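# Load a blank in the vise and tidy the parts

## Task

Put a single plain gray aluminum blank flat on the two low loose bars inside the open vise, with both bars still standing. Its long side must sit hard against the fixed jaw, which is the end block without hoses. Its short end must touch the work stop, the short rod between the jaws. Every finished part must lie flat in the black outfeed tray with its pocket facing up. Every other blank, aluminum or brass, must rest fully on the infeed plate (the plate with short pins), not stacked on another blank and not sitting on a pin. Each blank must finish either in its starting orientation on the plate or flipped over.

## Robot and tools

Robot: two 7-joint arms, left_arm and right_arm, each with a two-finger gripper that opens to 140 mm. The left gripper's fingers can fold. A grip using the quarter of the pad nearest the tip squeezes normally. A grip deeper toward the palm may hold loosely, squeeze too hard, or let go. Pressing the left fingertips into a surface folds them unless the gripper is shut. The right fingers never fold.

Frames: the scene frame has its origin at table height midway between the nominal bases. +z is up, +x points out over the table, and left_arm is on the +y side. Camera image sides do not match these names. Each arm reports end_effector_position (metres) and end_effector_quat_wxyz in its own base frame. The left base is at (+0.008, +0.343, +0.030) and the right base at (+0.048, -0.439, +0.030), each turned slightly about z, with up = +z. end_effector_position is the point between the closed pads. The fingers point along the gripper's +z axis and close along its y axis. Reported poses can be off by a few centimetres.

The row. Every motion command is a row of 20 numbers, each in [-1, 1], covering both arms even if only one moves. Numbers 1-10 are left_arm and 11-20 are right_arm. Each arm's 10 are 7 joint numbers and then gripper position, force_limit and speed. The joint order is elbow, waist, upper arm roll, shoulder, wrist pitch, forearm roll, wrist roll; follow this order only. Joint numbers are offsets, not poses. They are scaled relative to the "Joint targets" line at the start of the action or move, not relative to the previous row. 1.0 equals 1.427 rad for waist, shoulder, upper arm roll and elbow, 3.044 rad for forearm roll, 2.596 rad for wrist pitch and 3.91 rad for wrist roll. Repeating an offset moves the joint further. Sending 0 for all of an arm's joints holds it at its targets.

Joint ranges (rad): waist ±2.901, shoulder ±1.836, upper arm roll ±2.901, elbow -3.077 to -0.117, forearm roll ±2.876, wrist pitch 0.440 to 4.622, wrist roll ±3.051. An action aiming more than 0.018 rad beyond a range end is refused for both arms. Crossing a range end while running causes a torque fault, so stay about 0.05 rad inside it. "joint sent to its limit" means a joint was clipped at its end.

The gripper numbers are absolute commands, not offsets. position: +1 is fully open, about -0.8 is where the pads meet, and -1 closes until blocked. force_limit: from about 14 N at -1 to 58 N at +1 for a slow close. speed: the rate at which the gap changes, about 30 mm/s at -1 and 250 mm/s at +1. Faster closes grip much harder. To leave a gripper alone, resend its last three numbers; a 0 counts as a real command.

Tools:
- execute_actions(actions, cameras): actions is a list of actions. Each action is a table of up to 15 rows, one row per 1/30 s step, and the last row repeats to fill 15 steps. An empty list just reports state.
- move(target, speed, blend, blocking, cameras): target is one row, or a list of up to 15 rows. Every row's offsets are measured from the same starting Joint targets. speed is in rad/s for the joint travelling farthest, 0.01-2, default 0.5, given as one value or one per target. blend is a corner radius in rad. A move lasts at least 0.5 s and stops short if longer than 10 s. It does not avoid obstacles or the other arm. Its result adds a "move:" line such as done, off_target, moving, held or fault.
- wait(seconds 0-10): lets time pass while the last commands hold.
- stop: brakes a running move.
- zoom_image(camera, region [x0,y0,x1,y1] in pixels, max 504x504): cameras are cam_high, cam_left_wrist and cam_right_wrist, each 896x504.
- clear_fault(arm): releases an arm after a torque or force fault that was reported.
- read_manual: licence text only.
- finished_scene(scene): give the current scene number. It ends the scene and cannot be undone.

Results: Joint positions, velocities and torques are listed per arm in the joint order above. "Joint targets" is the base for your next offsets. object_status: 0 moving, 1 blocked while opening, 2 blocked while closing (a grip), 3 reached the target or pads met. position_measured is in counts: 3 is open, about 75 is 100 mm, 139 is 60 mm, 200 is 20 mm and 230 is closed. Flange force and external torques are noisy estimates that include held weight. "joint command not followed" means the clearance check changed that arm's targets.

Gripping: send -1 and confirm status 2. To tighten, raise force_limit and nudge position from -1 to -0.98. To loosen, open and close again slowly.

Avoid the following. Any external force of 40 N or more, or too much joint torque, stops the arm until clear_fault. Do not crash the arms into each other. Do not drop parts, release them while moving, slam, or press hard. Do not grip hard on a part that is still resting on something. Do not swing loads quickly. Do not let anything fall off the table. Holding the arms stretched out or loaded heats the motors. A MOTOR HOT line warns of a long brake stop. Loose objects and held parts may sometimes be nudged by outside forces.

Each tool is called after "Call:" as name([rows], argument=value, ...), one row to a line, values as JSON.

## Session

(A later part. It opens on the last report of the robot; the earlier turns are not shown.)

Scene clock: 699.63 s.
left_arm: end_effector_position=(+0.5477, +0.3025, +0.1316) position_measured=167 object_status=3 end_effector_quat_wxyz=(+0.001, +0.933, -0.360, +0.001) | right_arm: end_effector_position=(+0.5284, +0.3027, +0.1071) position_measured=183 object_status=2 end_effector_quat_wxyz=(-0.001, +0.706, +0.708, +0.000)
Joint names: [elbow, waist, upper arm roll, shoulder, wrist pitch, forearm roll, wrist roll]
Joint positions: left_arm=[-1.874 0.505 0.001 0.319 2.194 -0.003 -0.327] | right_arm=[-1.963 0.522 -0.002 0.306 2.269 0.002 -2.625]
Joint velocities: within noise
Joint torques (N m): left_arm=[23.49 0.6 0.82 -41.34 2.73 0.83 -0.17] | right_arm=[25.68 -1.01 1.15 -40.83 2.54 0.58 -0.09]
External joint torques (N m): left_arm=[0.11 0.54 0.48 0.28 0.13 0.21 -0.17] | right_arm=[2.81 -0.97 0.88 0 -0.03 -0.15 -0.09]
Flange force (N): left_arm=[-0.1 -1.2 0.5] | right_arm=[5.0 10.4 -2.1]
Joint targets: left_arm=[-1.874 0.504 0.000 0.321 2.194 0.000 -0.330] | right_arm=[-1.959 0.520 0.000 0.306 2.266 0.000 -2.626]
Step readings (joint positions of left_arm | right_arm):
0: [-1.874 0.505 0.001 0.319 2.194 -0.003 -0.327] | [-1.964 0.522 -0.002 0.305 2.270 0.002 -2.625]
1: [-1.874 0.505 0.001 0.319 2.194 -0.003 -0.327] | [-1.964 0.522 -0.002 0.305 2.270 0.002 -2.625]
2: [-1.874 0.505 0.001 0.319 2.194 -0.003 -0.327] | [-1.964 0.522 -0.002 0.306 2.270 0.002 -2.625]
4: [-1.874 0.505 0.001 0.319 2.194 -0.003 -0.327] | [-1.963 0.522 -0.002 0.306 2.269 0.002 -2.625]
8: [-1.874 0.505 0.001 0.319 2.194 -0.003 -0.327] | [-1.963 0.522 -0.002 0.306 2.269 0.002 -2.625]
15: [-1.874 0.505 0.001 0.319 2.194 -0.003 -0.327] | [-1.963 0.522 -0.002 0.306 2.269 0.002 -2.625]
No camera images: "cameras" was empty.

Call:
execute_actions([
  [[0,0,0,0,0,0,0,-0.3,-0.1,-1,0.00123,-0.00028,0,0.00083,-0.00022,0,-0.0001,-1,-0.1,-1]],
], cameras=["cam_right_wrist"])

Call:
zoom_image(camera="cam_right_wrist", region=[400, 60, 640, 240])

Scene clock: 702.27 s.
left_arm: end_effector_position=(+0.5477, +0.3025, +0.1316) position_measured=167 object_status=3 end_effector_quat_wxyz=(+0.001, +0.933, -0.360, +0.001) | right_arm: end_effector_position=(+0.5285, +0.3028, +0.1070) position_measured=183 object_status=2 end_effector_quat_wxyz=(-0.001, +0.706, +0.708, -0.001)
Joint names: [elbow, waist, upper arm roll, shoulder, wrist pitch, forearm roll, wrist roll]
Joint positions: left_arm=[-1.874 0.505 0.001 0.319 2.194 -0.003 -0.327] | right_arm=[-1.961 0.521 -0.002 0.308 2.267 0.002 -2.625]
Joint velocities: within noise
Joint torques (N m): left_arm=[23.52 0.65 0.87 -41.35 2.72 0.81 -0.22] | right_arm=[25.74 -1.05 1.1 -40.76 2.68 0.58 -0.09]
External joint torques (N m): left_arm=[0.1 0.59 0.54 0.35 0.12 0.2 -0.22] | right_arm=[2.85 -0.91 0.92 0.17 0.11 -0.15 -0.09]
Flange force (N): left_arm=[-0.1 -1.3 0.6] | right_arm=[5.3 10.7 -1.6]
Joint targets: left_arm=[-1.874 0.504 0.000 0.321 2.194 0.000 -0.330] | right_arm=[-1.958 0.519 0.000 0.307 2.266 0.000 -2.626]
Step readings (joint positions of left_arm | right_arm):
0: [-1.874 0.505 0.001 0.319 2.194 -0.003 -0.327] | [-1.962 0.522 -0.002 0.307 2.268 0.002 -2.625]
1: [-1.874 0.505 0.001 0.319 2.194 -0.003 -0.327] | [-1.962 0.522 -0.002 0.307 2.268 0.002 -2.625]
2: [-1.874 0.505 0.001 0.319 2.194 -0.003 -0.327] | [-1.962 0.522 -0.002 0.307 2.268 0.002 -2.625]
4: [-1.874 0.505 0.001 0.319 2.194 -0.003 -0.327] | [-1.962 0.522 -0.002 0.307 2.268 0.002 -2.625]
8: [-1.874 0.505 0.001 0.319 2.194 -0.003 -0.327] | [-1.961 0.521 -0.002 0.307 2.267 0.002 -2.625]
15: [-1.874 0.505 0.001 0.319 2.194 -0.003 -0.327] | [-1.961 0.521 -0.002 0.308 2.267 0.002 -2.625]
camera_calibration:
cam_right_wrist: T_world_to_cam=[[0.999767, 0.0194712, -0.00930227, -0.523802], [0.0214879, -0.937891, 0.346264, 0.239648], [-0.00198234, -0.346383, -0.938091, 0.341804], [0, 0, 0, 1]] pos_world=[0.519209, 0.353357, 0.232789]
Images, in order (width x height): cam_right_wrist 896x504.

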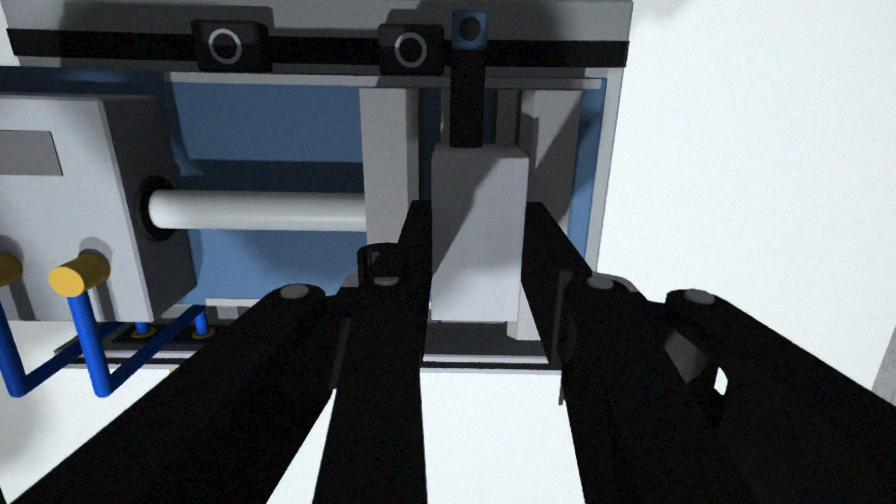

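Scaled by 2.100 from the camera's 896x504 image, which has a finer 1280x720 frame.

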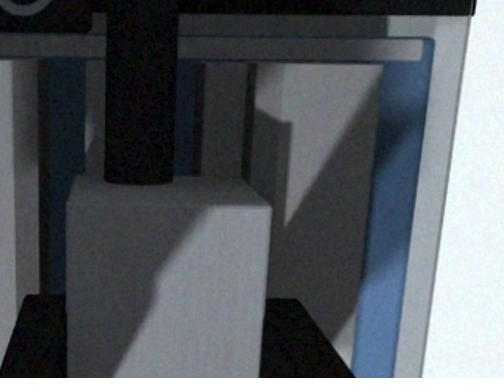

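Call:
execute_actions([
  [[0,0,0,0,0,0,0,-0.3,-0.1,-1,0.00139,0.00101,0,0.00094,-0.00025,0,0.00037,-1,-0.1,-1]],
], cameras=[])

Call:
execute_actions([
  [[0,0,0,0,0,0,0,-0.3,-0.1,-1,0.00139,0.00101,0,0.00094,-0.00025,0,0.00037,-1,-0.1,-1]],
], cameras=[])

Scene clock: 720.00 s.
left_arm: end_effector_position=(+0.5477, +0.3025, +0.1316) position_measured=167 object_status=3 end_effector_quat_wxyz=(+0.001, +0.933, -0.360, +0.001) | right_arm: end_effector_position=(+0.5285, +0.3028, +0.1068) position_measured=183 object_status=2 end_effector_quat_wxyz=(-0.001, +0.706, +0.708, -0.001)
Joint names: [elbow, waist, upper arm roll, shoulder, wrist pitch, forearm roll, wrist roll]
Joint positions: left_arm=[-1.874 0.505 0.001 0.319 2.194 -0.003 -0.327] | right_arm=[-1.959 0.521 -0.002 0.309 2.266 0.002 -2.625]
Joint velocities: within noise
Joint torques (N m): left_arm=[23.5 0.57 0.86 -41.37 2.72 0.81 -0.2] | right_arm=[25.84 -0.6 0.97 -40.85 2.8 0.58 -0.03]
External joint torques (N m): left_arm=[0.06 0.63 0.63 0.35 0.12 0.19 -0.2] | right_arm=[2.91 -0.52 0.73 0.2 0.23 -0.15 -0.03]
Flange force (N): left_arm=[-0.3 -1.2 0.6] | right_arm=[5.8 10.6 -1.3]
Joint targets: left_arm=[-1.874 0.504 0.000 0.321 2.194 0.000 -0.330] | right_arm=[-1.956 0.521 0.000 0.309 2.265 0.000 -2.625]
Step readings (joint positions of left_arm | right_arm):
0: [-1.874 0.505 0.001 0.319 2.194 -0.003 -0.327] | [-1.961 0.521 -0.002 0.308 2.267 0.002 -2.625]
1: [-1.874 0.505 0.001 0.319 2.194 -0.003 -0.327] | [-1.961 0.521 -0.002 0.308 2.267 0.002 -2.625]
2: [-1.874 0.505 0.001 0.319 2.194 -0.003 -0.327] | [-1.960 0.521 -0.002 0.308 2.267 0.002 -2.625]
4: [-1.874 0.505 0.001 0.319 2.194 -0.003 -0.327] | [-1.960 0.521 -0.002 0.308 2.266 0.002 -2.625]
8: [-1.874 0.505 0.001 0.319 2.194 -0.003 -0.327] | [-1.960 0.521 -0.002 0.309 2.266 0.002 -2.625]
15: [-1.874 0.505 0.001 0.319 2.194 -0.003 -0.327] | [-1.959 0.521 -0.002 0.309 2.266 0.002 -2.625]
No camera images: "cameras" was empty.

Scene clock: 720.70 s.
left_arm: end_effector_position=(+0.5477, +0.3025, +0.1316) position_measured=167 object_status=3 end_effector_quat_wxyz=(+0.001, +0.933, -0.360, +0.001) | right_arm: end_effector_position=(+0.5286, +0.3029, +0.1066) position_measured=183 object_status=2 end_effector_quat_wxyz=(-0.001, +0.706, +0.708, -0.002)
Joint names: [elbow, waist, upper arm roll, shoulder, wrist pitch, forearm roll, wrist roll]
Joint positions: left_arm=[-1.874 0.505 0.001 0.319 2.194 -0.003 -0.327] | right_arm=[-1.958 0.521 -0.002 0.31 2.264 0.002 -2.625]
Joint velocities: within noise
Joint torques (N m): left_arm=[23.5 0.63 0.87 -41.37 2.73 0.83 -0.22] | right_arm=[25.89 -0.26 0.88 -40.84 2.95 0.57 0.04]
External joint torques (N m): left_arm=[0.21 0.73 0.68 0.1 0.15 0.22 -0.22] | right_arm=[2.95 -0.22 0.6 0.24 0.37 -0.16 0.04]
Flange force (N): left_arm=[-0.4 -1.1 0.3] | right_arm=[6.2 10.5 -1.0]
Joint targets: left_arm=[-1.874 0.504 0.000 0.321 2.194 0.000 -0.330] | right_arm=[-1.954 0.522 0.000 0.310 2.264 0.000 -2.623]
Step readings (joint positions of left_arm | right_arm):
0: [-1.874 0.505 0.001 0.319 2.194 -0.003 -0.327] | [-1.959 0.521 -0.002 0.309 2.266 0.002 -2.625]
1: [-1.874 0.505 0.001 0.319 2.194 -0.003 -0.327] | [-1.959 0.521 -0.002 0.309 2.266 0.002 -2.625]
2: [-1.874 0.505 0.001 0.319 2.194 -0.003 -0.327] | [-1.959 0.521 -0.002 0.309 2.265 0.002 -2.625]
4: [-1.874 0.505 0.001 0.319 2.194 -0.003 -0.327] | [-1.958 0.521 -0.002 0.310 2.265 0.002 -2.625]
8: [-1.874 0.505 0.001 0.319 2.194 -0.003 -0.327] | [-1.958 0.521 -0.002 0.310 2.264 0.002 -2.625]
15: [-1.874 0.505 0.001 0.319 2.194 -0.003 -0.327] | [-1.958 0.521 -0.002 0.310 2.264 0.002 -2.625]
No camera images: "cameras" was empty.

Call:
execute_actions([
  [[0,0,0,0,0,0,0,-0.3,-0.1,-1,0,0.0014,0,-0.0005,-0.0004,0,0.0005,-1,-0.1,-1]],
], cameras=[])

Call:
execute_actions([
  [[0,0,0,0,0,0,0,-0.3,-0.1,-1,0,0.0014,0,-0.0005,-0.0004,0,0.0005,-1,-0.1,-1]],
], cameras=[])

Scene clock: 725.17 s.
left_arm: end_effector_position=(+0.5477, +0.3025, +0.1316) position_measured=167 object_status=3 end_effector_quat_wxyz=(+0.001, +0.933, -0.360, +0.001) | right_arm: end_effector_position=(+0.5286, +0.3030, +0.1066) position_measured=183 object_status=2 end_effector_quat_wxyz=(-0.001, +0.706, +0.708, -0.002)
Joint names: [elbow, waist, upper arm roll, shoulder, wrist pitch, forearm roll, wrist roll]
Joint positions: left_arm=[-1.874 0.505 0.001 0.319 2.194 -0.003 -0.327] | right_arm=[-1.957 0.522 -0.002 0.31 2.264 0.002 -2.625]
Joint velocities: within noise
Joint torques (N m): left_arm=[23.47 0.54 0.83 -41.3 2.73 0.82 -0.15] | right_arm=[25.84 0.93 1.88 -41.37 2.81 0.64 0.14]
External joint torques (N m): left_arm=[0.06 0.63 0.63 0.39 0.13 0.21 -0.15] | right_arm=[2.98 0.75 1.42 -0.39 0.25 -0.09 0.14]
Flange force (N): left_arm=[-0.3 -1.4 0.7] | right_arm=[6.9 8.4 -2.2]
Joint targets: left_arm=[-1.874 0.504 0.000 0.321 2.194 0.000 -0.330] | right_arm=[-1.954 0.524 0.000 0.309 2.263 0.000 -2.621]
Step readings (joint positions of left_arm | right_arm):
0: [-1.874 0.505 0.001 0.319 2.194 -0.003 -0.327] | [-1.957 0.521 -0.002 0.310 2.264 0.002 -2.625]
1: [-1.874 0.505 0.001 0.319 2.194 -0.003 -0.327] | [-1.957 0.521 -0.002 0.310 2.264 0.002 -2.625]
2: [-1.874 0.505 0.001 0.319 2.194 -0.003 -0.327] | [-1.957 0.521 -0.002 0.310 2.264 0.002 -2.625]
4: [-1.874 0.505 0.001 0.319 2.194 -0.003 -0.327] | [-1.957 0.521 -0.002 0.310 2.264 0.002 -2.625]
8: [-1.874 0.505 0.001 0.319 2.194 -0.003 -0.327] | [-1.957 0.522 -0.002 0.310 2.264 0.002 -2.625]
15: [-1.874 0.505 0.001 0.319 2.194 -0.003 -0.327] | [-1.957 0.522 -0.002 0.310 2.264 0.002 -2.625]
No camera images: "cameras" was empty.

Scene clock: 725.87 s.
left_arm: end_effector_position=(+0.5477, +0.3025, +0.1316) position_measured=167 object_status=3 end_effector_quat_wxyz=(+0.001, +0.933, -0.360, +0.001) | right_arm: end_effector_position=(+0.5285, +0.3030, +0.1066) position_measured=183 object_status=2 end_effector_quat_wxyz=(-0.001, +0.707, +0.708, -0.002)
Joint names: [elbow, waist, upper arm roll, shoulder, wrist pitch, forearm roll, wrist roll]
Joint positions: left_arm=[-1.874 0.505 0.001 0.319 2.194 -0.003 -0.327] | right_arm=[-1.957 0.522 -0.002 0.31 2.263 0.001 -2.623]
Joint velocities: within noise
Joint torques (N m): left_arm=[23.51 0.57 0.86 -41.33 2.73 0.83 -0.18] | right_arm=[25.78 1.81 2.55 -41.74 2.72 0.94 0.19]
External joint torques (N m): left_arm=[0.17 0.76 0.75 0.25 0.15 0.22 -0.18] | right_arm=[2.96 1.74 2.18 -0.82 0.17 0.21 0.19]
Flange force (N): left_arm=[-0.4 -1.5 0.5] | right_arm=[7.7 6.6 -3.0]
Joint targets: left_arm=[-1.874 0.504 0.000 0.321 2.194 0.000 -0.330] | right_arm=[-1.954 0.526 0.000 0.309 2.262 0.000 -2.619]
Step readings (joint positions of left_arm | right_arm):
0: [-1.874 0.505 0.001 0.319 2.194 -0.003 -0.327] | [-1.957 0.522 -0.002 0.310 2.264 0.002 -2.625]
1: [-1.874 0.505 0.001 0.319 2.194 -0.003 -0.327] | [-1.957 0.522 -0.002 0.310 2.264 0.002 -2.625]
2: [-1.874 0.505 0.001 0.319 2.194 -0.003 -0.327] | [-1.957 0.522 -0.002 0.310 2.264 0.002 -2.625]
4: [-1.874 0.505 0.001 0.319 2.194 -0.003 -0.327] | [-1.957 0.522 -0.002 0.310 2.264 0.001 -2.624]
8: [-1.874 0.505 0.001 0.319 2.194 -0.003 -0.327] | [-1.957 0.522 -0.002 0.310 2.264 0.001 -2.624]
15: [-1.874 0.505 0.001 0.319 2.194 -0.003 -0.327] | [-1.957 0.522 -0.002 0.310 2.264 0.001 -2.623]
No camera images: "cameras" was empty.

Call:
execute_actions([
  [[0,0,0,0,0,0,0,-0.3,-0.1,-1,0.00139,0.00101,0,0.00094,-0.00025,0,0.00037,-1,-0.1,-1]],
], cameras=[])

Call:
execute_actions([
  [[0,0,0,0,0,0,0,-0.3,-0.1,-1,0.00139,0.00101,0,0.00094,-0.00025,0,0.00037,-1,-0.1,-1]],
], cameras=["cam_right_wrist"])

Call:
zoom_image(camera="cam_right_wrist", region=[400, 60, 640, 240])

Scene clock: 735.77 s.
left_arm: end_effector_position=(+0.5477, +0.3025, +0.1316) position_measured=167 object_status=3 end_effector_quat_wxyz=(+0.001, +0.933, -0.360, +0.001) | right_arm: end_effector_position=(+0.5285, +0.3031, +0.1067) position_measured=183 object_status=2 end_effector_quat_wxyz=(+0.000, +0.707, +0.707, -0.002)
Joint names: [elbow, waist, upper arm roll, shoulder, wrist pitch, forearm roll, wrist roll]
Joint positions: left_arm=[-1.874 0.505 0.001 0.319 2.194 -0.003 -0.327] | right_arm=[-1.956 0.523 -0.002 0.311 2.262 0 -2.622]
Joint velocities: within noise
Joint torques (N m): left_arm=[23.53 0.54 0.83 -41.33 2.73 0.83 -0.22] | right_arm=[26.26 2.15 2.86 -41.47 2.84 1.11 0.14]
External joint torques (N m): left_arm=[0.17 0.42 0.44 0.28 0.14 0.21 -0.22] | right_arm=[3.37 2.33 2.7 -0.44 0.28 0.38 0.14]
Flange force (N): left_arm=[0.2 -1.4 0.5] | right_arm=[9.8 8.5 -2.5]
Joint targets: left_arm=[-1.874 0.504 0.000 0.321 2.194 0.000 -0.330] | right_arm=[-1.952 0.528 0.000 0.310 2.262 0.000 -2.618]
Step readings (joint positions of left_arm | right_arm):
0: [-1.874 0.505 0.001 0.319 2.194 -0.003 -0.327] | [-1.957 0.522 -0.002 0.310 2.263 0.001 -2.623]
1: [-1.874 0.505 0.001 0.319 2.194 -0.003 -0.327] | [-1.957 0.522 -0.002 0.310 2.263 0.001 -2.622]
2: [-1.874 0.505 0.001 0.319 2.194 -0.003 -0.327] | [-1.957 0.523 -0.002 0.311 2.263 0.000 -2.622]
4: [-1.874 0.505 0.001 0.319 2.194 -0.003 -0.327] | [-1.956 0.523 -0.002 0.311 2.263 0.000 -2.622]
8: [-1.874 0.505 0.001 0.319 2.194 -0.003 -0.327] | [-1.956 0.523 -0.002 0.311 2.262 0.000 -2.622]
15: [-1.874 0.505 0.001 0.319 2.194 -0.003 -0.327] | [-1.956 0.523 -0.002 0.311 2.262 0.000 -2.622]
No camera images: "cameras" was empty.

Scene clock: 736.47 s.
left_arm: end_effector_position=(+0.5477, +0.3025, +0.1316) position_measured=167 object_status=3 end_effector_quat_wxyz=(+0.001, +0.933, -0.360, +0.001) | right_arm: end_effector_position=(+0.5285, +0.3031, +0.1067) position_measured=183 object_status=2 end_effector_quat_wxyz=(+0.000, +0.707, +0.707, -0.003)
Joint names: [elbow, waist, upper arm roll, shoulder, wrist pitch, forearm roll, wrist roll]
Joint positions: left_arm=[-1.874 0.505 0.001 0.319 2.194 -0.003 -0.327] | right_arm=[-1.954 0.524 -0.003 0.312 2.26 0 -2.62]
Joint velocities: within noise
Joint torques (N m): left_arm=[23.51 0.56 0.88 -41.32 2.73 0.83 -0.17] | right_arm=[26.27 2.55 3.27 -41.33 3.01 1.23 0.09]
External joint torques (N m): left_arm=[0.02 0.62 0.64 0.46 0.12 0.21 -0.17] | right_arm=[3.34 2.79 3.19 -0.22 0.45 0.5 0.09]
Flange force (N): left_arm=[-0.3 -1.4 0.8] | right_arm=[10.5 8.4 -1.9]
Joint targets: left_arm=[-1.874 0.504 0.000 0.321 2.194 0.000 -0.330] | right_arm=[-1.950 0.529 0.000 0.311 2.261 0.000 -2.617]
Step readings (joint positions of left_arm | right_arm):
0: [-1.874 0.505 0.001 0.319 2.194 -0.003 -0.327] | [-1.956 0.523 -0.002 0.311 2.262 0.000 -2.622]
1: [-1.874 0.505 0.001 0.319 2.194 -0.003 -0.327] | [-1.956 0.523 -0.002 0.311 2.262 0.000 -2.621]
2: [-1.874 0.505 0.001 0.319 2.194 -0.003 -0.327] | [-1.955 0.523 -0.003 0.311 2.261 0.000 -2.621]
4: [-1.874 0.505 0.001 0.319 2.194 -0.003 -0.327] | [-1.955 0.524 -0.003 0.312 2.261 0.000 -2.621]
8: [-1.874 0.505 0.001 0.319 2.194 -0.003 -0.327] | [-1.954 0.524 -0.003 0.312 2.260 0.000 -2.621]
15: [-1.874 0.505 0.001 0.319 2.194 -0.003 -0.327] | [-1.954 0.524 -0.003 0.312 2.260 0.000 -2.621]
camera_calibration:
cam_right_wrist: T_world_to_cam=[[0.999772, 0.0174802, -0.0122252, -0.522934], [0.0206558, -0.936406, 0.350309, 0.239647], [-0.00532433, -0.350482, -0.936554, 0.344519], [0, 0, 0, 1]] pos_world=[0.519699, 0.354295, 0.232317]
Images, in order (width x height): cam_right_wrist 896x504.

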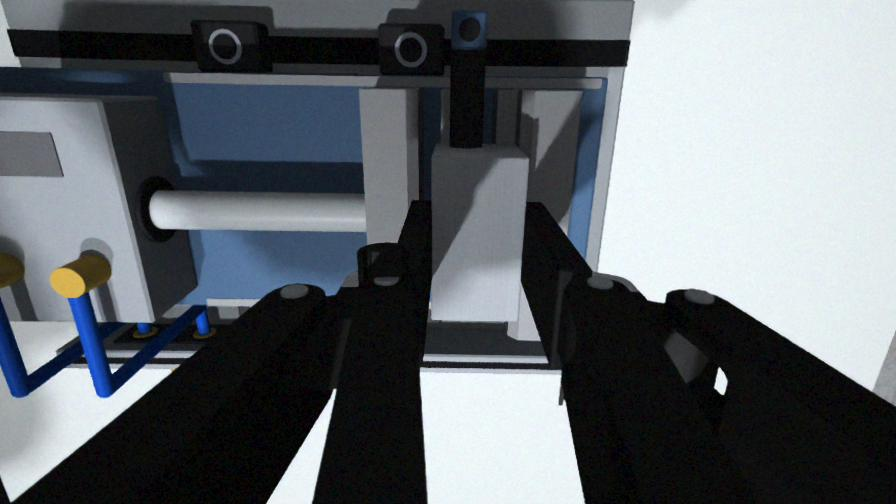

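Scaled by 2.100 from the camera's 896x504 image, which has a finer 1280x720 frame.

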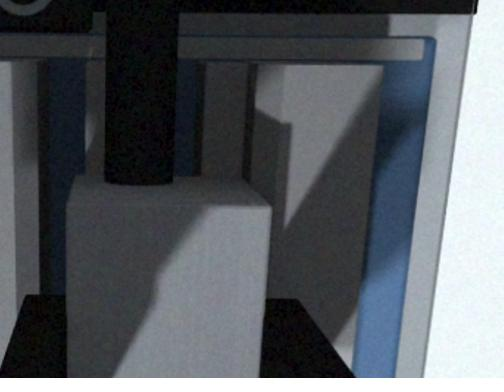

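Call:
execute_actions([
  [[0,0,0,0,0,0,0,-0.3,-0.1,-1,-0.000506,0,0,0.001021,0.000839,0,0,-1,-0.1,-1]],
], cameras=[])

Call:
execute_actions([
  [[0,0,0,0,0,0,0,-0.3,-0.1,-1,-0.000506,0,0,0.001021,0.000839,0,0,-1,-0.1,-1]],
], cameras=[])

Scene clock: 742.60 s.
left_arm: end_effector_position=(+0.5477, +0.3025, +0.1316) position_measured=167 object_status=3 end_effector_quat_wxyz=(+0.001, +0.933, -0.360, +0.001) | right_arm: end_effector_position=(+0.5285, +0.3031, +0.1067) position_measured=183 object_status=2 end_effector_quat_wxyz=(+0.000, +0.707, +0.707, -0.003)
Joint names: [elbow, waist, upper arm roll, shoulder, wrist pitch, forearm roll, wrist roll]
Joint positions: left_arm=[-1.874 0.505 0.001 0.319 2.194 -0.003 -0.327] | right_arm=[-1.954 0.524 -0.003 0.312 2.26 -0.001 -2.62]
Joint velocities: within noise
Joint torques (N m): left_arm=[23.53 0.59 0.85 -41.33 2.72 0.82 -0.18] | right_arm=[25.7 2.47 3.34 -40.53 3.37 1.27 0.13]
External joint torques (N m): left_arm=[0.21 0.6 0.58 0.2 0.14 0.2 -0.18] | right_arm=[2.79 2.61 3.16 0.58 0.81 0.54 0.13]
Flange force (N): left_arm=[-0.2 -1.4 0.3] | right_arm=[10.0 7.9 0.5]
Joint targets: left_arm=[-1.874 0.504 0.000 0.321 2.194 0.000 -0.330] | right_arm=[-1.950 0.529 0.000 0.313 2.263 0.000 -2.617]
Step readings (joint positions of left_arm | right_arm):
0: [-1.874 0.505 0.001 0.319 2.194 -0.003 -0.327] | [-1.954 0.524 -0.003 0.312 2.260 -0.001 -2.620]
1: [-1.874 0.505 0.001 0.319 2.194 -0.003 -0.327] | [-1.954 0.524 -0.003 0.312 2.260 -0.001 -2.620]
2: [-1.874 0.505 0.001 0.319 2.194 -0.003 -0.327] | [-1.954 0.524 -0.003 0.312 2.260 -0.001 -2.620]
4: [-1.874 0.505 0.001 0.319 2.194 -0.003 -0.327] | [-1.954 0.524 -0.003 0.312 2.260 -0.001 -2.620]
8: [-1.874 0.505 0.001 0.319 2.194 -0.003 -0.327] | [-1.954 0.524 -0.003 0.312 2.260 -0.001 -2.620]
15: [-1.874 0.505 0.001 0.319 2.194 -0.003 -0.327] | [-1.954 0.524 -0.003 0.312 2.260 -0.001 -2.620]
No camera images: "cameras" was empty.

Scene clock: 743.30 s.
left_arm: end_effector_position=(+0.5477, +0.3025, +0.1316) position_measured=167 object_status=3 end_effector_quat_wxyz=(+0.001, +0.933, -0.360, +0.001) | right_arm: end_effector_position=(+0.5282, +0.3031, +0.1060) position_measured=183 object_status=2 end_effector_quat_wxyz=(+0.000, +0.707, +0.707, -0.004)
Joint names: [elbow, waist, upper arm roll, shoulder, wrist pitch, forearm roll, wrist roll]
Joint positions: left_arm=[-1.874 0.505 0.001 0.319 2.194 -0.003 -0.327] | right_arm=[-1.954 0.524 -0.003 0.313 2.26 -0.001 -2.62]
Joint velocities: within noise
Joint torques (N m): left_arm=[23.5 0.58 0.87 -41.36 2.72 0.83 -0.18] | right_arm=[25.15 2.33 3.23 -40.4 3.18 1.25 0.05]
External joint torques (N m): left_arm=[-0.01 0.53 0.54 0.49 0.11 0.21 -0.18] | right_arm=[2.31 2.18 2.81 0.61 0.63 0.52 0.05]
Flange force (N): left_arm=[-0.1 -1.3 0.8] | right_arm=[8.5 6.9 0.5]
Joint targets: left_arm=[-1.874 0.504 0.000 0.321 2.194 0.000 -0.330] | right_arm=[-1.951 0.529 0.000 0.314 2.265 0.000 -2.617]
Step readings (joint positions of left_arm | right_arm):
0: [-1.874 0.505 0.001 0.319 2.194 -0.003 -0.327] | [-1.954 0.524 -0.003 0.312 2.260 -0.001 -2.620]
1: [-1.874 0.505 0.001 0.319 2.194 -0.003 -0.327] | [-1.954 0.524 -0.003 0.312 2.260 -0.001 -2.620]
2: [-1.874 0.505 0.001 0.319 2.194 -0.003 -0.327] | [-1.954 0.524 -0.003 0.312 2.260 -0.001 -2.620]
4: [-1.874 0.505 0.001 0.319 2.194 -0.003 -0.327] | [-1.954 0.524 -0.003 0.313 2.260 -0.001 -2.620]
8: [-1.874 0.505 0.001 0.319 2.194 -0.003 -0.327] | [-1.954 0.524 -0.003 0.313 2.260 -0.001 -2.620]
15: [-1.874 0.505 0.001 0.319 2.194 -0.003 -0.327] | [-1.954 0.524 -0.003 0.313 2.260 -0.001 -2.620]
No camera images: "cameras" was empty.

Call:
execute_actions([
  [[0,0,0,0,0,0,0,-0.3,-0.1,-1,-0.000506,0,0,0.001021,0.0016,0,0,-1,-0.1,-1]],
], cameras=[])

Call:
execute_actions([
  [[0,0,0,0,0,0,0,-0.3,-0.1,-1,-0.000253,0,0,0.0005,0.0012,0,0,-1,-0.1,-1]],
], cameras=[])

Scene clock: 747.30 s.
left_arm: end_effector_position=(+0.5477, +0.3025, +0.1316) position_measured=167 object_status=3 end_effector_quat_wxyz=(+0.001, +0.933, -0.360, +0.001) | right_arm: end_effector_position=(+0.5283, +0.3031, +0.1060) position_measured=183 object_status=2 end_effector_quat_wxyz=(+0.000, +0.707, +0.707, -0.004)
Joint names: [elbow, waist, upper arm roll, shoulder, wrist pitch, forearm roll, wrist roll]
Joint positions: left_arm=[-1.874 0.505 0.001 0.319 2.194 -0.003 -0.327] | right_arm=[-1.954 0.524 -0.003 0.313 2.26 -0.001 -2.62]
Joint velocities: within noise
Joint torques (N m): left_arm=[23.47 0.59 0.89 -41.35 2.72 0.81 -0.19] | right_arm=[24.94 2.37 3.42 -39.55 3.48 1.26 0.07]
External joint torques (N m): left_arm=[0.07 0.5 0.54 0.24 0.12 0.2 -0.19] | right_arm=[2.07 2.38 3.13 1.48 0.92 0.53 0.07]
Flange force (N): left_arm=[-0.2 -0.9 0.5] | right_arm=[9.4 7.6 2.5]
Joint targets: left_arm=[-1.874 0.504 0.000 0.321 2.194 0.000 -0.330] | right_arm=[-1.952 0.529 0.000 0.316 2.270 0.000 -2.617]
Step readings (joint positions of left_arm | right_arm):
0: [-1.874 0.505 0.001 0.319 2.194 -0.003 -0.327] | [-1.954 0.524 -0.003 0.313 2.260 -0.001 -2.620]
1: [-1.874 0.505 0.001 0.319 2.194 -0.003 -0.327] | [-1.954 0.524 -0.003 0.313 2.260 -0.001 -2.620]
2: [-1.874 0.505 0.001 0.319 2.194 -0.003 -0.327] | [-1.954 0.524 -0.003 0.313 2.260 -0.001 -2.620]
4: [-1.874 0.505 0.001 0.319 2.194 -0.003 -0.327] | [-1.954 0.524 -0.003 0.313 2.260 -0.001 -2.620]
8: [-1.874 0.505 0.001 0.319 2.194 -0.003 -0.327] | [-1.954 0.524 -0.003 0.313 2.260 -0.001 -2.620]
15: [-1.874 0.505 0.001 0.319 2.194 -0.003 -0.327] | [-1.954 0.524 -0.003 0.313 2.260 -0.001 -2.620]
No camera images: "cameras" was empty.

Scene clock: 748.00 s.
left_arm: end_effector_position=(+0.5477, +0.3025, +0.1316) position_measured=167 object_status=3 end_effector_quat_wxyz=(+0.001, +0.933, -0.360, +0.001) | right_arm: end_effector_position=(+0.5283, +0.3031, +0.1060) position_measured=183 object_status=2 end_effector_quat_wxyz=(+0.000, +0.707, +0.707, -0.004)
Joint names: [elbow, waist, upper arm roll, shoulder, wrist pitch, forearm roll, wrist roll]
Joint positions: left_arm=[-1.874 0.505 0.001 0.319 2.194 -0.003 -0.327] | right_arm=[-1.954 0.524 -0.003 0.313 2.26 -0.001 -2.62]
Joint velocities: within noise
Joint torques (N m): left_arm=[23.48 0.55 0.85 -41.33 2.72 0.83 -0.2] | right_arm=[25.13 2.28 3.27 -39.1 3.92 1.26 0.11]
External joint torques (N m): left_arm=[0.1 0.48 0.5 0.34 0.13 0.21 -0.2] | right_arm=[2.25 2.24 2.94 1.95 1.37 0.53 0.11]
Flange force (N): left_arm=[0.0 -1.3 0.6] | right_arm=[10.0 8.9 4.0]
Joint targets: left_arm=[-1.874 0.504 0.000 0.321 2.194 0.000 -0.330] | right_arm=[-1.952 0.529 0.000 0.316 2.273 0.000 -2.617]
Step readings (joint positions of left_arm | right_arm):
0: [-1.874 0.505 0.001 0.319 2.194 -0.003 -0.327] | [-1.954 0.524 -0.003 0.313 2.260 -0.001 -2.620]
1: [-1.874 0.505 0.001 0.319 2.194 -0.003 -0.327] | [-1.954 0.524 -0.003 0.313 2.260 -0.001 -2.620]
2: [-1.874 0.505 0.001 0.319 2.194 -0.003 -0.327] | [-1.954 0.524 -0.003 0.313 2.260 -0.001 -2.620]
4: [-1.874 0.505 0.001 0.319 2.194 -0.003 -0.327] | [-1.954 0.524 -0.003 0.313 2.260 -0.001 -2.620]
8: [-1.874 0.505 0.001 0.319 2.194 -0.003 -0.327] | [-1.954 0.524 -0.003 0.313 2.260 -0.001 -2.620]
15: [-1.874 0.505 0.001 0.319 2.194 -0.003 -0.327] | [-1.954 0.524 -0.003 0.313 2.260 -0.001 -2.620]
No camera images: "cameras" was empty.

Call:
execute_actions([
  [[0,0,0,0,0,0,0,-0.3,-0.1,-1,0,0,0,0,0,0,0,-0.15,-0.1,-1]],
], cameras=["cam_right_wrist"])

Call:
zoom_image(camera="cam_right_wrist", region=[400, 60, 640, 240])

Scene clock: 756.00 s.
left_arm: end_effector_position=(+0.5477, +0.3025, +0.1316) position_measured=167 object_status=3 end_effector_quat_wxyz=(+0.001, +0.933, -0.360, +0.001) | right_arm: end_effector_position=(+0.5290, +0.3066, +0.1059) position_measured=148 object_status=0 end_effector_quat_wxyz=(+0.000, +0.706, +0.709, +0.000)
Joint names: [elbow, waist, upper arm roll, shoulder, wrist pitch, forearm roll, wrist roll]
Joint positions: left_arm=[-1.874 0.505 0.001 0.319 2.194 -0.003 -0.327] | right_arm=[-1.954 0.528 -0.002 0.315 2.268 -0.001 -2.62]
Joint velocities: within noise
Joint torques (N m): left_arm=[23.55 0.63 0.89 -41.35 2.73 0.83 -0.19] | right_arm=[24.47 -0.01 1.29 -39.98 2.81 0.79 0.09]
External joint torques (N m): left_arm=[0.05 0.73 0.69 0.51 0.12 0.21 -0.19] | right_arm=[1.56 0.06 1.04 1.18 0.23 0.06 0.09]
Flange force (N): left_arm=[-0.3 -1.7 0.8] | right_arm=[5.3 7.7 1.1]
Joint targets: left_arm=[-1.874 0.504 0.000 0.321 2.194 0.000 -0.330] | right_arm=[-1.952 0.529 0.000 0.316 2.273 0.000 -2.617]
Step readings (joint positions of left_arm | right_arm):
0: [-1.874 0.505 0.001 0.319 2.194 -0.003 -0.327] | [-1.954 0.524 -0.003 0.313 2.260 -0.001 -2.620]
1: [-1.874 0.505 0.001 0.319 2.194 -0.003 -0.327] | [-1.954 0.524 -0.003 0.313 2.260 -0.001 -2.620]
2: [-1.874 0.505 0.001 0.319 2.194 -0.003 -0.327] | [-1.954 0.524 -0.003 0.313 2.260 -0.001 -2.620]
4: [-1.874 0.505 0.001 0.319 2.194 -0.003 -0.327] | [-1.954 0.525 -0.003 0.314 2.262 -0.001 -2.620]
8: [-1.874 0.505 0.001 0.319 2.194 -0.003 -0.327] | [-1.954 0.527 -0.002 0.315 2.265 -0.001 -2.620]
15: [-1.874 0.505 0.001 0.319 2.194 -0.003 -0.327] | [-1.954 0.528 -0.002 0.315 2.267 -0.001 -2.620]
camera_calibration:
cam_right_wrist: T_world_to_cam=[[0.999738, 0.0216989, -0.00726926, -0.525293], [0.0228725, -0.937355, 0.347624, 0.242614], [0.000729188, -0.347699, -0.937606, 0.34103], [0, 0, 0, 1]] pos_world=[0.519358, 0.357389, 0.231595]
Images, in order (width x height): cam_right_wrist 896x504.

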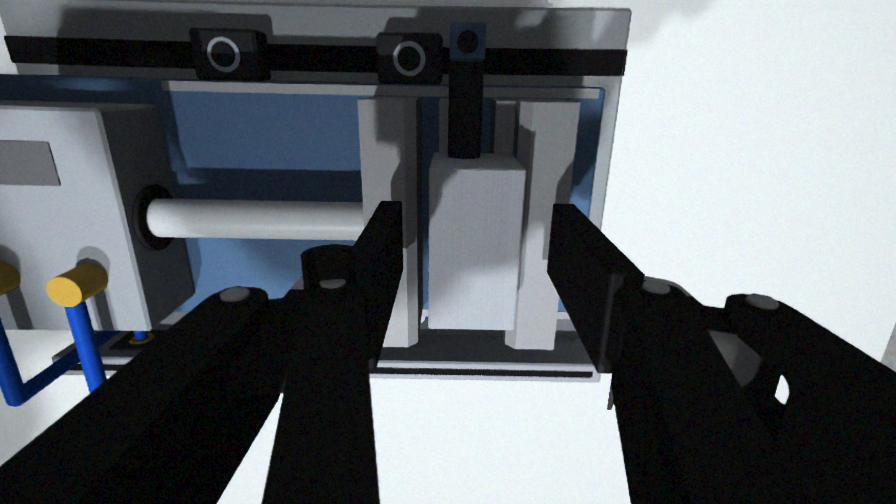

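Scaled by 2.100 from the camera's 896x504 image, which has a finer 1280x720 frame.

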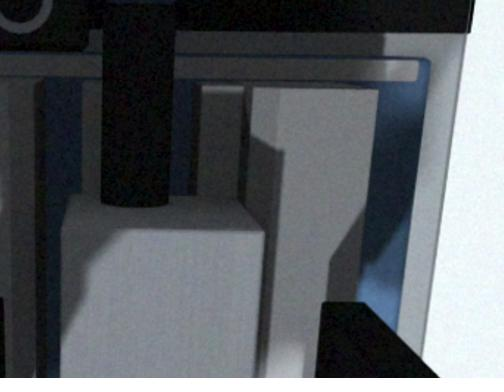

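Call:
move(target=[0,0,0,0,0,0,0,-0.3,-0.1,-1,0.04205,0,0,-0.05697,-0.05628,0,0,-0.15,-0.1,-1], speed=0.15, cameras=["cam_right_wrist"])

Call:
zoom_image(camera="cam_right_wrist", region=[380, 100, 660, 320])

Scene clock: 766.57 s.
left_arm: end_effector_position=(+0.5477, +0.3025, +0.1316) position_measured=167 object_status=3 end_effector_quat_wxyz=(+0.001, +0.933, -0.360, +0.001) | right_arm: end_effector_position=(+0.5298, +0.3071, +0.1695) position_measured=148 object_status=3 end_effector_quat_wxyz=(+0.001, +0.706, +0.709, +0.001)
Joint names: [elbow, waist, upper arm roll, shoulder, wrist pitch, forearm roll, wrist roll]
Joint positions: left_arm=[-1.874 0.505 0.001 0.319 2.194 -0.003 -0.327] | right_arm=[-1.893 0.528 -0.002 0.235 2.132 -0.001 -2.62]
Joint velocities: left_arm=[within noise] | right_arm=[0 0.001 0 0.001 -0.005 0 0.002]
Joint torques (N m): left_arm=[23.48 0.57 0.86 -41.37 2.73 0.82 -0.19] | right_arm=[25.4 -0.03 1.17 -39.22 2.12 0.85 0.12]
External joint torques (N m): left_arm=[0.1 0.59 0.59 0.26 0.14 0.21 -0.19] | right_arm=[1.44 0.08 1.04 0.45 -0.46 0.05 0.12]
Flange force (N): left_arm=[-0.2 -1.1 0.5] | right_arm=[4.7 6.3 -2.3]
Joint targets: left_arm=[-1.874 0.504 0.000 0.321 2.194 0.000 -0.330] | right_arm=[-1.892 0.529 0.000 0.235 2.127 0.000 -2.617]
move: done
camera_calibration:
cam_right_wrist: T_world_to_cam=[[0.99976, 0.0215077, -0.00425109, -0.526067], [0.0216502, -0.938007, 0.345938, 0.22206], [0.00345279, -0.345947, -0.938248, 0.398995], [0, 0, 0, 1]] pos_world=[0.519755, 0.35764, 0.2953]
Images, in order (width x height): cam_right_wrist 896x504.

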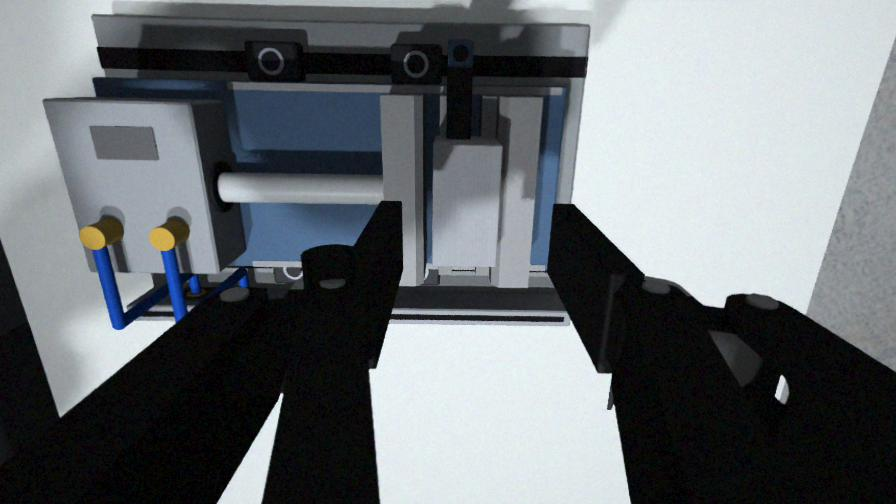

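Scaled by 1.800 from the camera's 896x504 image, which has a finer 1280x720 frame.

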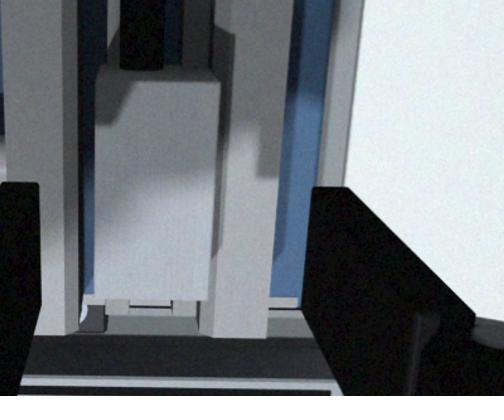

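Call:
zoom_image(camera="cam_right_wrist", region=[425, 90, 545, 190])

Call:
zoom_image(camera="cam_right_wrist", region=[425, 190, 545, 290])

Scaled by 4.200 from the camera's 896x504 image, which has a finer 1280x720 frame.

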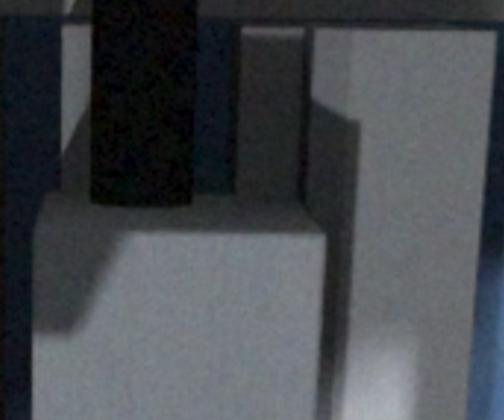

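Scaled by 4.200 from the camera's 896x504 image, which has a finer 1280x720 frame.

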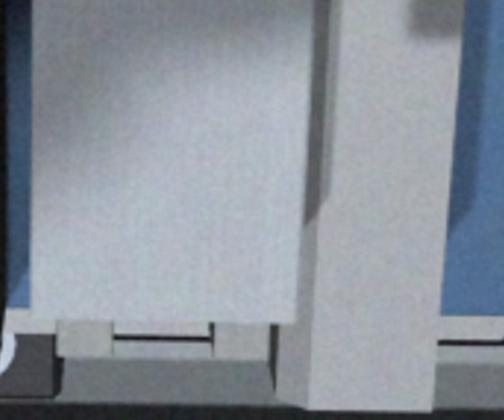

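Call:
zoom_image(camera="cam_right_wrist", region=[475, 240, 535, 295])

Call:
zoom_image(camera="cam_right_wrist", region=[470, 90, 530, 145])

Scaled by 8.400 from the camera's 896x504 image, which has a finer 1280x720 frame.

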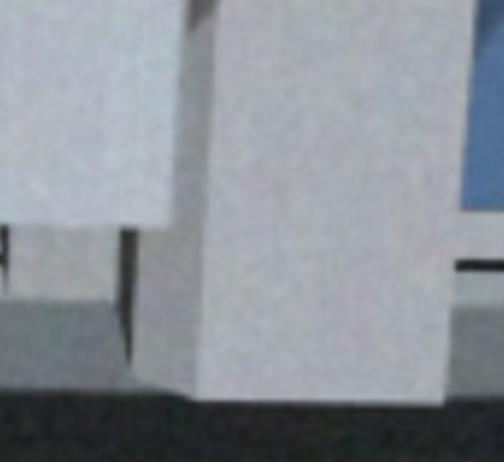

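Scaled by 8.400 from the camera's 896x504 image, which has a finer 1280x720 frame.

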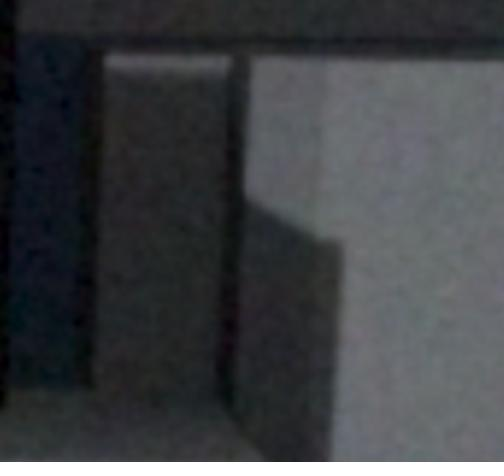

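Call:
move([
  [0,0,0,0,0,0,0,-0.3,-0.1,-1,-0.0124,-0.00736,0,-0.00217,0.00716,0,-0.00614,-0.15,-0.1,-1],
  [0,0,0,0,0,0,0,-0.3,-0.1,-1,-0.05354,-0.00736,0,0.05431,0.06086,0,-0.00614,-0.15,-0.1,-1],
], speed=[0.1,0.15], cameras=["cam_right_wrist"])

Scene clock: 867.40 s.
left_arm: end_effector_position=(+0.5477, +0.3025, +0.1316) position_measured=167 object_status=3 end_effector_quat_wxyz=(+0.001, +0.933, -0.360, +0.001) | right_arm: end_effector_position=(+0.5289, +0.3013, +0.1025) position_measured=148 object_status=3 end_effector_quat_wxyz=(+0.000, +0.702, +0.712, +0.000)
Joint names: [elbow, waist, upper arm roll, shoulder, wrist pitch, forearm roll, wrist roll]
Joint positions: left_arm=[-1.874 0.505 0.001 0.319 2.194 -0.003 -0.327] | right_arm=[-1.967 0.52 -0.002 0.312 2.279 -0.001 -2.637]
Joint velocities: left_arm=[within noise] | right_arm=[-0.001 0 -0.002 0 0.003 0 0]
Joint torques (N m): left_arm=[23.52 0.58 0.87 -41.43 2.71 0.83 -0.2] | right_arm=[24.06 -0.71 1.17 -40.35 2.73 0.78 -0.27]
External joint torques (N m): left_arm=[0.12 0.51 0.52 0.22 0.11 0.21 -0.2] | right_arm=[1.32 -0.61 0.95 0.54 0.17 0.06 -0.27]
Flange force (N): left_arm=[-0.1 -1.1 0.4] | right_arm=[2.6 6.1 0.3]
Joint targets: left_arm=[-1.874 0.504 0.000 0.321 2.194 0.000 -0.330] | right_arm=[-1.969 0.519 0.000 0.313 2.285 0.000 -2.641]
move: done
camera_calibration:
cam_right_wrist: T_world_to_cam=[[0.999477, 0.0315197, -0.00728126, -0.527883], [0.0320848, -0.937103, 0.347575, 0.233858], [0.00413218, -0.347627, -0.937624, 0.334162], [0, 0, 0, 1]] pos_world=[0.518723, 0.351951, 0.228192]
Images, in order (width x height): cam_right_wrist 896x504.

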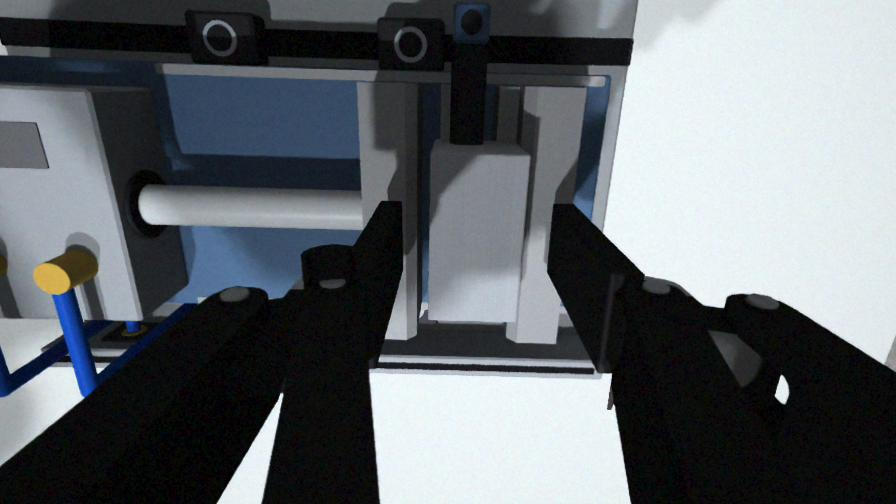

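Call:
execute_actions([
  [[0,0,0,0,0,0,0,-0.3,-0.1,-1,0,0,0,0,0,0,0,-1,-0.1,-1]],
  [[0,0,0,0,0,0,0,-0.3,-0.1,-1,0,0,0,0,0,0,0,-1,-0.1,-1]],
  [[0,0,0,0,0,0,0,-0.3,-0.1,-1,0,0,0,0,0,0,0,-1,-0.1,-1]],
], cameras=["cam_right_wrist"])

Scene clock: 871.43 s.
left_arm: end_effector_position=(+0.5477, +0.3025, +0.1316) position_measured=167 object_status=3 end_effector_quat_wxyz=(+0.001, +0.933, -0.360, +0.001) | right_arm: end_effector_position=(+0.5284, +0.3015, +0.1023) position_measured=183 object_status=2 end_effector_quat_wxyz=(+0.000, +0.702, +0.712, +0.000)
Joint names: [elbow, waist, upper arm roll, shoulder, wrist pitch, forearm roll, wrist roll]
Joint positions: left_arm=[-1.874 0.505 0.001 0.319 2.194 -0.003 -0.327] | right_arm=[-1.968 0.52 -0.001 0.312 2.279 0 -2.637]
Joint velocities: within noise
Joint torques (N m): left_arm=[23.51 0.6 0.84 -41.37 2.72 0.81 -0.18] | right_arm=[24.55 -0.75 0.9 -39.61 3.59 0.74 -0.26]
External joint torques (N m): left_arm=[0.1 0.36 0.35 0.32 0.12 0.19 -0.18] | right_arm=[1.74 -0.83 0.51 1.35 1.01 0.02 -0.26]
External joint torques at the end of the 1st action: left_arm=[0.05 0.57 0.56 0.39 0.12 0.2 -0.16] | right_arm=[1.39 -0.79 0.79 0.64 0.17 0.05 -0.3]
External joint torques at the end of the 2nd action: left_arm=[0.2 0.7 0.68 0.23 0.14 0.19 -0.22] | right_arm=[1.87 -0.71 0.52 1.33 1.03 0.01 -0.24]
Flange force (N): left_arm=[0.2 -1.2 0.6] | right_arm=[3.5 8.7 3.0]
Flange force at the end of the 1st action (N): left_arm=[-0.2 -1.3 0.7] | right_arm=[2.5 6.8 0.3]
Flange force at the end of the 2nd action (N): left_arm=[-0.2 -1.5 0.4] | right_arm=[3.9 9.0 2.9]
Joint targets: left_arm=[-1.874 0.504 0.000 0.321 2.194 0.000 -0.330] | right_arm=[-1.969 0.519 0.000 0.313 2.285 0.000 -2.641]
Step readings (joint positions of left_arm | right_arm; steps 1 to 15: 1st action; 16 to 30: 2nd action; 31 to 45: 3rd action):
0: [-1.874 0.505 0.001 0.319 2.194 -0.003 -0.327] | [-1.967 0.520 -0.002 0.312 2.280 -0.001 -2.637]
1: [-1.874 0.505 0.001 0.319 2.194 -0.003 -0.327] | [-1.967 0.520 -0.002 0.312 2.280 -0.001 -2.637]
2: [-1.874 0.505 0.001 0.319 2.194 -0.003 -0.327] | [-1.967 0.520 -0.002 0.312 2.280 -0.001 -2.637]
4: [-1.874 0.505 0.001 0.319 2.194 -0.003 -0.327] | [-1.967 0.520 -0.002 0.312 2.280 -0.001 -2.637]
8: [-1.874 0.505 0.001 0.319 2.194 -0.003 -0.327] | [-1.967 0.520 -0.002 0.312 2.280 -0.001 -2.637]
15: [-1.874 0.505 0.001 0.319 2.194 -0.003 -0.327] | [-1.967 0.520 -0.002 0.312 2.280 -0.001 -2.637]
16: [-1.874 0.505 0.001 0.319 2.194 -0.003 -0.327] | [-1.967 0.520 -0.002 0.312 2.280 -0.001 -2.637]
17: [-1.874 0.505 0.001 0.319 2.194 -0.003 -0.327] | [-1.967 0.520 -0.002 0.312 2.280 -0.001 -2.637]
19: [-1.874 0.505 0.001 0.319 2.194 -0.003 -0.327] | [-1.967 0.520 -0.002 0.312 2.280 -0.001 -2.637]
23: [-1.874 0.505 0.001 0.319 2.194 -0.003 -0.327] | [-1.968 0.520 -0.001 0.312 2.279 0.000 -2.637]
30: [-1.874 0.505 0.001 0.319 2.194 -0.003 -0.327] | [-1.968 0.520 -0.001 0.312 2.279 0.000 -2.637]
31: [-1.874 0.505 0.001 0.319 2.194 -0.003 -0.327] | [-1.968 0.520 -0.001 0.312 2.279 0.000 -2.637]
32: [-1.874 0.505 0.001 0.319 2.194 -0.003 -0.327] | [-1.968 0.520 -0.001 0.312 2.279 0.000 -2.637]
34: [-1.874 0.505 0.001 0.319 2.194 -0.003 -0.327] | [-1.968 0.520 -0.001 0.312 2.279 0.000 -2.637]
38: [-1.874 0.505 0.001 0.319 2.194 -0.003 -0.327] | [-1.968 0.520 -0.001 0.312 2.279 0.000 -2.637]
45: [-1.874 0.505 0.001 0.319 2.194 -0.003 -0.327] | [-1.968 0.520 -0.001 0.312 2.279 0.000 -2.637]
camera_calibration:
cam_right_wrist: T_world_to_cam=[[0.999453, 0.0321238, -0.00783156, -0.527515], [0.0328429, -0.93711, 0.347487, 0.233738], [0.00382358, -0.347554, -0.937652, 0.33425], [0, 0, 0, 1]] pos_world=[0.518272, 0.352154, 0.228058]
Images, in order (width x height): cam_right_wrist 896x504.

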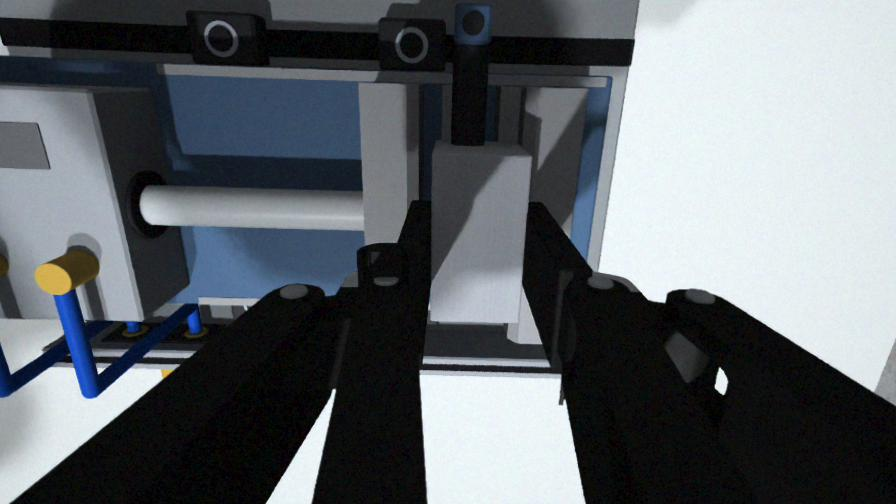

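Call:
execute_actions([
  [[0,0,0,0,0,0,0,-0.3,-0.1,-1,0.00101,0,0,-0.00204,-0.00168,0,0,-1,-0.1,-1]],
], cameras=[])

Call:
execute_actions([
  [[0,0,0,0,0,0,0,-0.3,-0.1,-1,0.0005,0,0,-0.00102,-0.00084,0,0,-1,-0.1,-1]],
], cameras=[])

Scene clock: 875.13 s.
left_arm: end_effector_position=(+0.5477, +0.3025, +0.1316) position_measured=167 object_status=3 end_effector_quat_wxyz=(+0.001, +0.933, -0.360, +0.001) | right_arm: end_effector_position=(+0.5283, +0.3015, +0.1023) position_measured=183 object_status=2 end_effector_quat_wxyz=(+0.000, +0.702, +0.712, -0.001)
Joint names: [elbow, waist, upper arm roll, shoulder, wrist pitch, forearm roll, wrist roll]
Joint positions: left_arm=[-1.874 0.505 0.001 0.319 2.194 -0.003 -0.327] | right_arm=[-1.968 0.52 -0.001 0.312 2.279 0 -2.637]
Joint velocities: within noise
Joint torques (N m): left_arm=[23.51 0.63 0.86 -41.37 2.73 0.83 -0.2] | right_arm=[25.3 -0.67 0.95 -41.38 3.03 0.73 -0.22]
External joint torques (N m): left_arm=[0.2 0.56 0.52 0.17 0.15 0.22 -0.2] | right_arm=[2.56 -0.71 0.61 -0.53 0.47 0.01 -0.22]
Flange force (N): left_arm=[-0.1 -1.2 0.4] | right_arm=[3.2 7.7 -1.5]
Joint targets: left_arm=[-1.874 0.504 0.000 0.321 2.194 0.000 -0.330] | right_arm=[-1.967 0.519 0.000 0.310 2.280 0.000 -2.641]
Step readings (joint positions of left_arm | right_arm):
0: [-1.874 0.505 0.001 0.319 2.194 -0.003 -0.327] | [-1.968 0.520 -0.001 0.312 2.279 0.000 -2.637]
1: [-1.874 0.505 0.001 0.319 2.194 -0.003 -0.327] | [-1.968 0.520 -0.001 0.312 2.279 0.000 -2.637]
2: [-1.874 0.505 0.001 0.319 2.194 -0.003 -0.327] | [-1.968 0.520 -0.001 0.312 2.279 0.000 -2.637]
4: [-1.874 0.505 0.001 0.319 2.194 -0.003 -0.327] | [-1.968 0.520 -0.001 0.312 2.279 0.000 -2.637]
8: [-1.874 0.505 0.001 0.319 2.194 -0.003 -0.327] | [-1.968 0.520 -0.001 0.312 2.279 0.000 -2.637]
15: [-1.874 0.505 0.001 0.319 2.194 -0.003 -0.327] | [-1.968 0.520 -0.001 0.312 2.279 0.000 -2.637]
No camera images: "cameras" was empty.

Scene clock: 875.83 s.
left_arm: end_effector_position=(+0.5477, +0.3025, +0.1316) position_measured=167 object_status=3 end_effector_quat_wxyz=(+0.001, +0.933, -0.360, +0.001) | right_arm: end_effector_position=(+0.5283, +0.3015, +0.1023) position_measured=183 object_status=2 end_effector_quat_wxyz=(+0.000, +0.702, +0.712, -0.001)
Joint names: [elbow, waist, upper arm roll, shoulder, wrist pitch, forearm roll, wrist roll]
Joint positions: left_arm=[-1.874 0.505 0.001 0.319 2.194 -0.003 -0.327] | right_arm=[-1.968 0.52 -0.001 0.312 2.279 0 -2.637]
Joint velocities: within noise
Joint torques (N m): left_arm=[23.52 0.59 0.85 -41.35 2.74 0.84 -0.21] | right_arm=[25.41 -0.71 0.88 -42.15 2.74 0.75 -0.29]
External joint torques (N m): left_arm=[0.17 0.62 0.6 0.26 0.15 0.22 -0.21] | right_arm=[2.57 -0.66 0.61 -1.15 0.15 0.02 -0.29]
Flange force (N): left_arm=[-0.2 -1.4 0.5] | right_arm=[2.6 6.7 -3.1]
Joint targets: left_arm=[-1.874 0.504 0.000 0.321 2.194 0.000 -0.330] | right_arm=[-1.966 0.519 0.000 0.308 2.278 0.000 -2.641]
Step readings (joint positions of left_arm | right_arm):
0: [-1.874 0.505 0.001 0.319 2.194 -0.003 -0.327] | [-1.968 0.520 -0.001 0.312 2.279 0.000 -2.637]
1: [-1.874 0.505 0.001 0.319 2.194 -0.003 -0.327] | [-1.968 0.520 -0.001 0.312 2.279 0.000 -2.637]
2: [-1.874 0.505 0.001 0.319 2.194 -0.003 -0.327] | [-1.968 0.520 -0.001 0.312 2.279 0.000 -2.637]
4: [-1.874 0.505 0.001 0.319 2.194 -0.003 -0.327] | [-1.968 0.520 -0.001 0.312 2.279 0.000 -2.637]
8: [-1.874 0.505 0.001 0.319 2.194 -0.003 -0.327] | [-1.968 0.520 -0.001 0.312 2.279 0.000 -2.637]
15: [-1.874 0.505 0.001 0.319 2.194 -0.003 -0.327] | [-1.968 0.520 -0.001 0.312 2.279 0.000 -2.637]
No camera images: "cameras" was empty.

Call:
execute_actions([
  [[0,0,0,0,0,0,0,-0.3,-0.1,-1,0.0005,0,0,-0.00102,-0.00084,0,0,-1,-0.1,-1]],
], cameras=[])

Call:
execute_actions([
  [[0,0,0,0,0,0,0,-0.3,-0.1,-1,0.00246,-0.00057,0,0.00165,-0.00044,0,-0.00021,-1,-0.1,-1]],
], cameras=[])

Scene clock: 878.23 s.
left_arm: end_effector_position=(+0.5477, +0.3025, +0.1316) position_measured=167 object_status=3 end_effector_quat_wxyz=(+0.001, +0.933, -0.360, +0.001) | right_arm: end_effector_position=(+0.5283, +0.3015, +0.1031) position_measured=183 object_status=2 end_effector_quat_wxyz=(+0.000, +0.702, +0.712, +0.000)
Joint names: [elbow, waist, upper arm roll, shoulder, wrist pitch, forearm roll, wrist roll]
Joint positions: left_arm=[-1.874 0.505 0.001 0.319 2.194 -0.003 -0.327] | right_arm=[-1.968 0.52 -0.001 0.31 2.278 0 -2.637]
Joint velocities: within noise
Joint torques (N m): left_arm=[23.53 0.6 0.87 -41.38 2.73 0.82 -0.17] | right_arm=[25.25 -0.71 1.02 -42.33 2.58 0.74 -0.27]
External joint torques (N m): left_arm=[0.1 0.45 0.46 0.3 0.13 0.21 -0.17] | right_arm=[2.42 -0.78 0.65 -1.45 0 0.01 -0.28]
Flange force (N): left_arm=[0.0 -1.2 0.6] | right_arm=[2.0 5.7 -3.8]
Joint targets: left_arm=[-1.874 0.504 0.000 0.321 2.194 0.000 -0.330] | right_arm=[-1.966 0.519 0.000 0.307 2.276 0.000 -2.641]
Step readings (joint positions of left_arm | right_arm):
0: [-1.874 0.505 0.001 0.319 2.194 -0.003 -0.327] | [-1.968 0.520 -0.001 0.312 2.279 0.000 -2.637]
1: [-1.874 0.505 0.001 0.319 2.194 -0.003 -0.327] | [-1.968 0.520 -0.001 0.312 2.279 0.000 -2.637]
2: [-1.874 0.505 0.001 0.319 2.194 -0.003 -0.327] | [-1.968 0.520 -0.001 0.312 2.279 0.000 -2.637]
4: [-1.874 0.505 0.001 0.319 2.194 -0.003 -0.327] | [-1.968 0.520 -0.001 0.311 2.278 0.000 -2.637]
8: [-1.874 0.505 0.001 0.319 2.194 -0.003 -0.327] | [-1.968 0.520 -0.001 0.311 2.278 0.000 -2.637]
15: [-1.874 0.505 0.001 0.319 2.194 -0.003 -0.327] | [-1.968 0.520 -0.001 0.310 2.278 0.000 -2.637]
No camera images: "cameras" was empty.

Scene clock: 878.93 s.
left_arm: end_effector_position=(+0.5477, +0.3025, +0.1316) position_measured=167 object_status=3 end_effector_quat_wxyz=(+0.001, +0.933, -0.360, +0.001) | right_arm: end_effector_position=(+0.5283, +0.3014, +0.1036) position_measured=183 object_status=2 end_effector_quat_wxyz=(+0.000, +0.702, +0.712, -0.001)
Joint names: [elbow, waist, upper arm roll, shoulder, wrist pitch, forearm roll, wrist roll]
Joint positions: left_arm=[-1.874 0.505 0.001 0.319 2.194 -0.003 -0.327] | right_arm=[-1.967 0.52 -0.001 0.31 2.275 0 -2.637]
Joint velocities: within noise
Joint torques (N m): left_arm=[23.52 0.6 0.89 -41.37 2.73 0.81 -0.22] | right_arm=[26.18 -1.19 0.82 -41.51 2.79 0.73 -0.27]
External joint torques (N m): left_arm=[0.04 0.69 0.69 0.43 0.12 0.2 -0.22] | right_arm=[3.36 -1.33 0.38 -0.6 0.21 0.01 -0.27]
Flange force (N): left_arm=[-0.3 -1.4 0.7] | right_arm=[4.1 11.2 -2.8]
Joint targets: left_arm=[-1.874 0.504 0.000 0.321 2.194 0.000 -0.330] | right_arm=[-1.962 0.518 0.000 0.309 2.275 0.000 -2.641]
Step readings (joint positions of left_arm | right_arm):
0: [-1.874 0.505 0.001 0.319 2.194 -0.003 -0.327] | [-1.968 0.520 -0.001 0.310 2.278 0.000 -2.637]
1: [-1.874 0.505 0.001 0.319 2.194 -0.003 -0.327] | [-1.968 0.520 -0.001 0.310 2.278 0.000 -2.637]
2: [-1.874 0.505 0.001 0.319 2.194 -0.003 -0.327] | [-1.968 0.520 -0.001 0.310 2.277 0.000 -2.637]
4: [-1.874 0.505 0.001 0.319 2.194 -0.003 -0.327] | [-1.967 0.520 -0.001 0.310 2.277 0.000 -2.637]
8: [-1.874 0.505 0.001 0.319 2.194 -0.003 -0.327] | [-1.967 0.520 -0.001 0.310 2.276 0.000 -2.637]
15: [-1.874 0.505 0.001 0.319 2.194 -0.003 -0.327] | [-1.967 0.520 -0.001 0.310 2.275 0.000 -2.637]
No camera images: "cameras" was empty.


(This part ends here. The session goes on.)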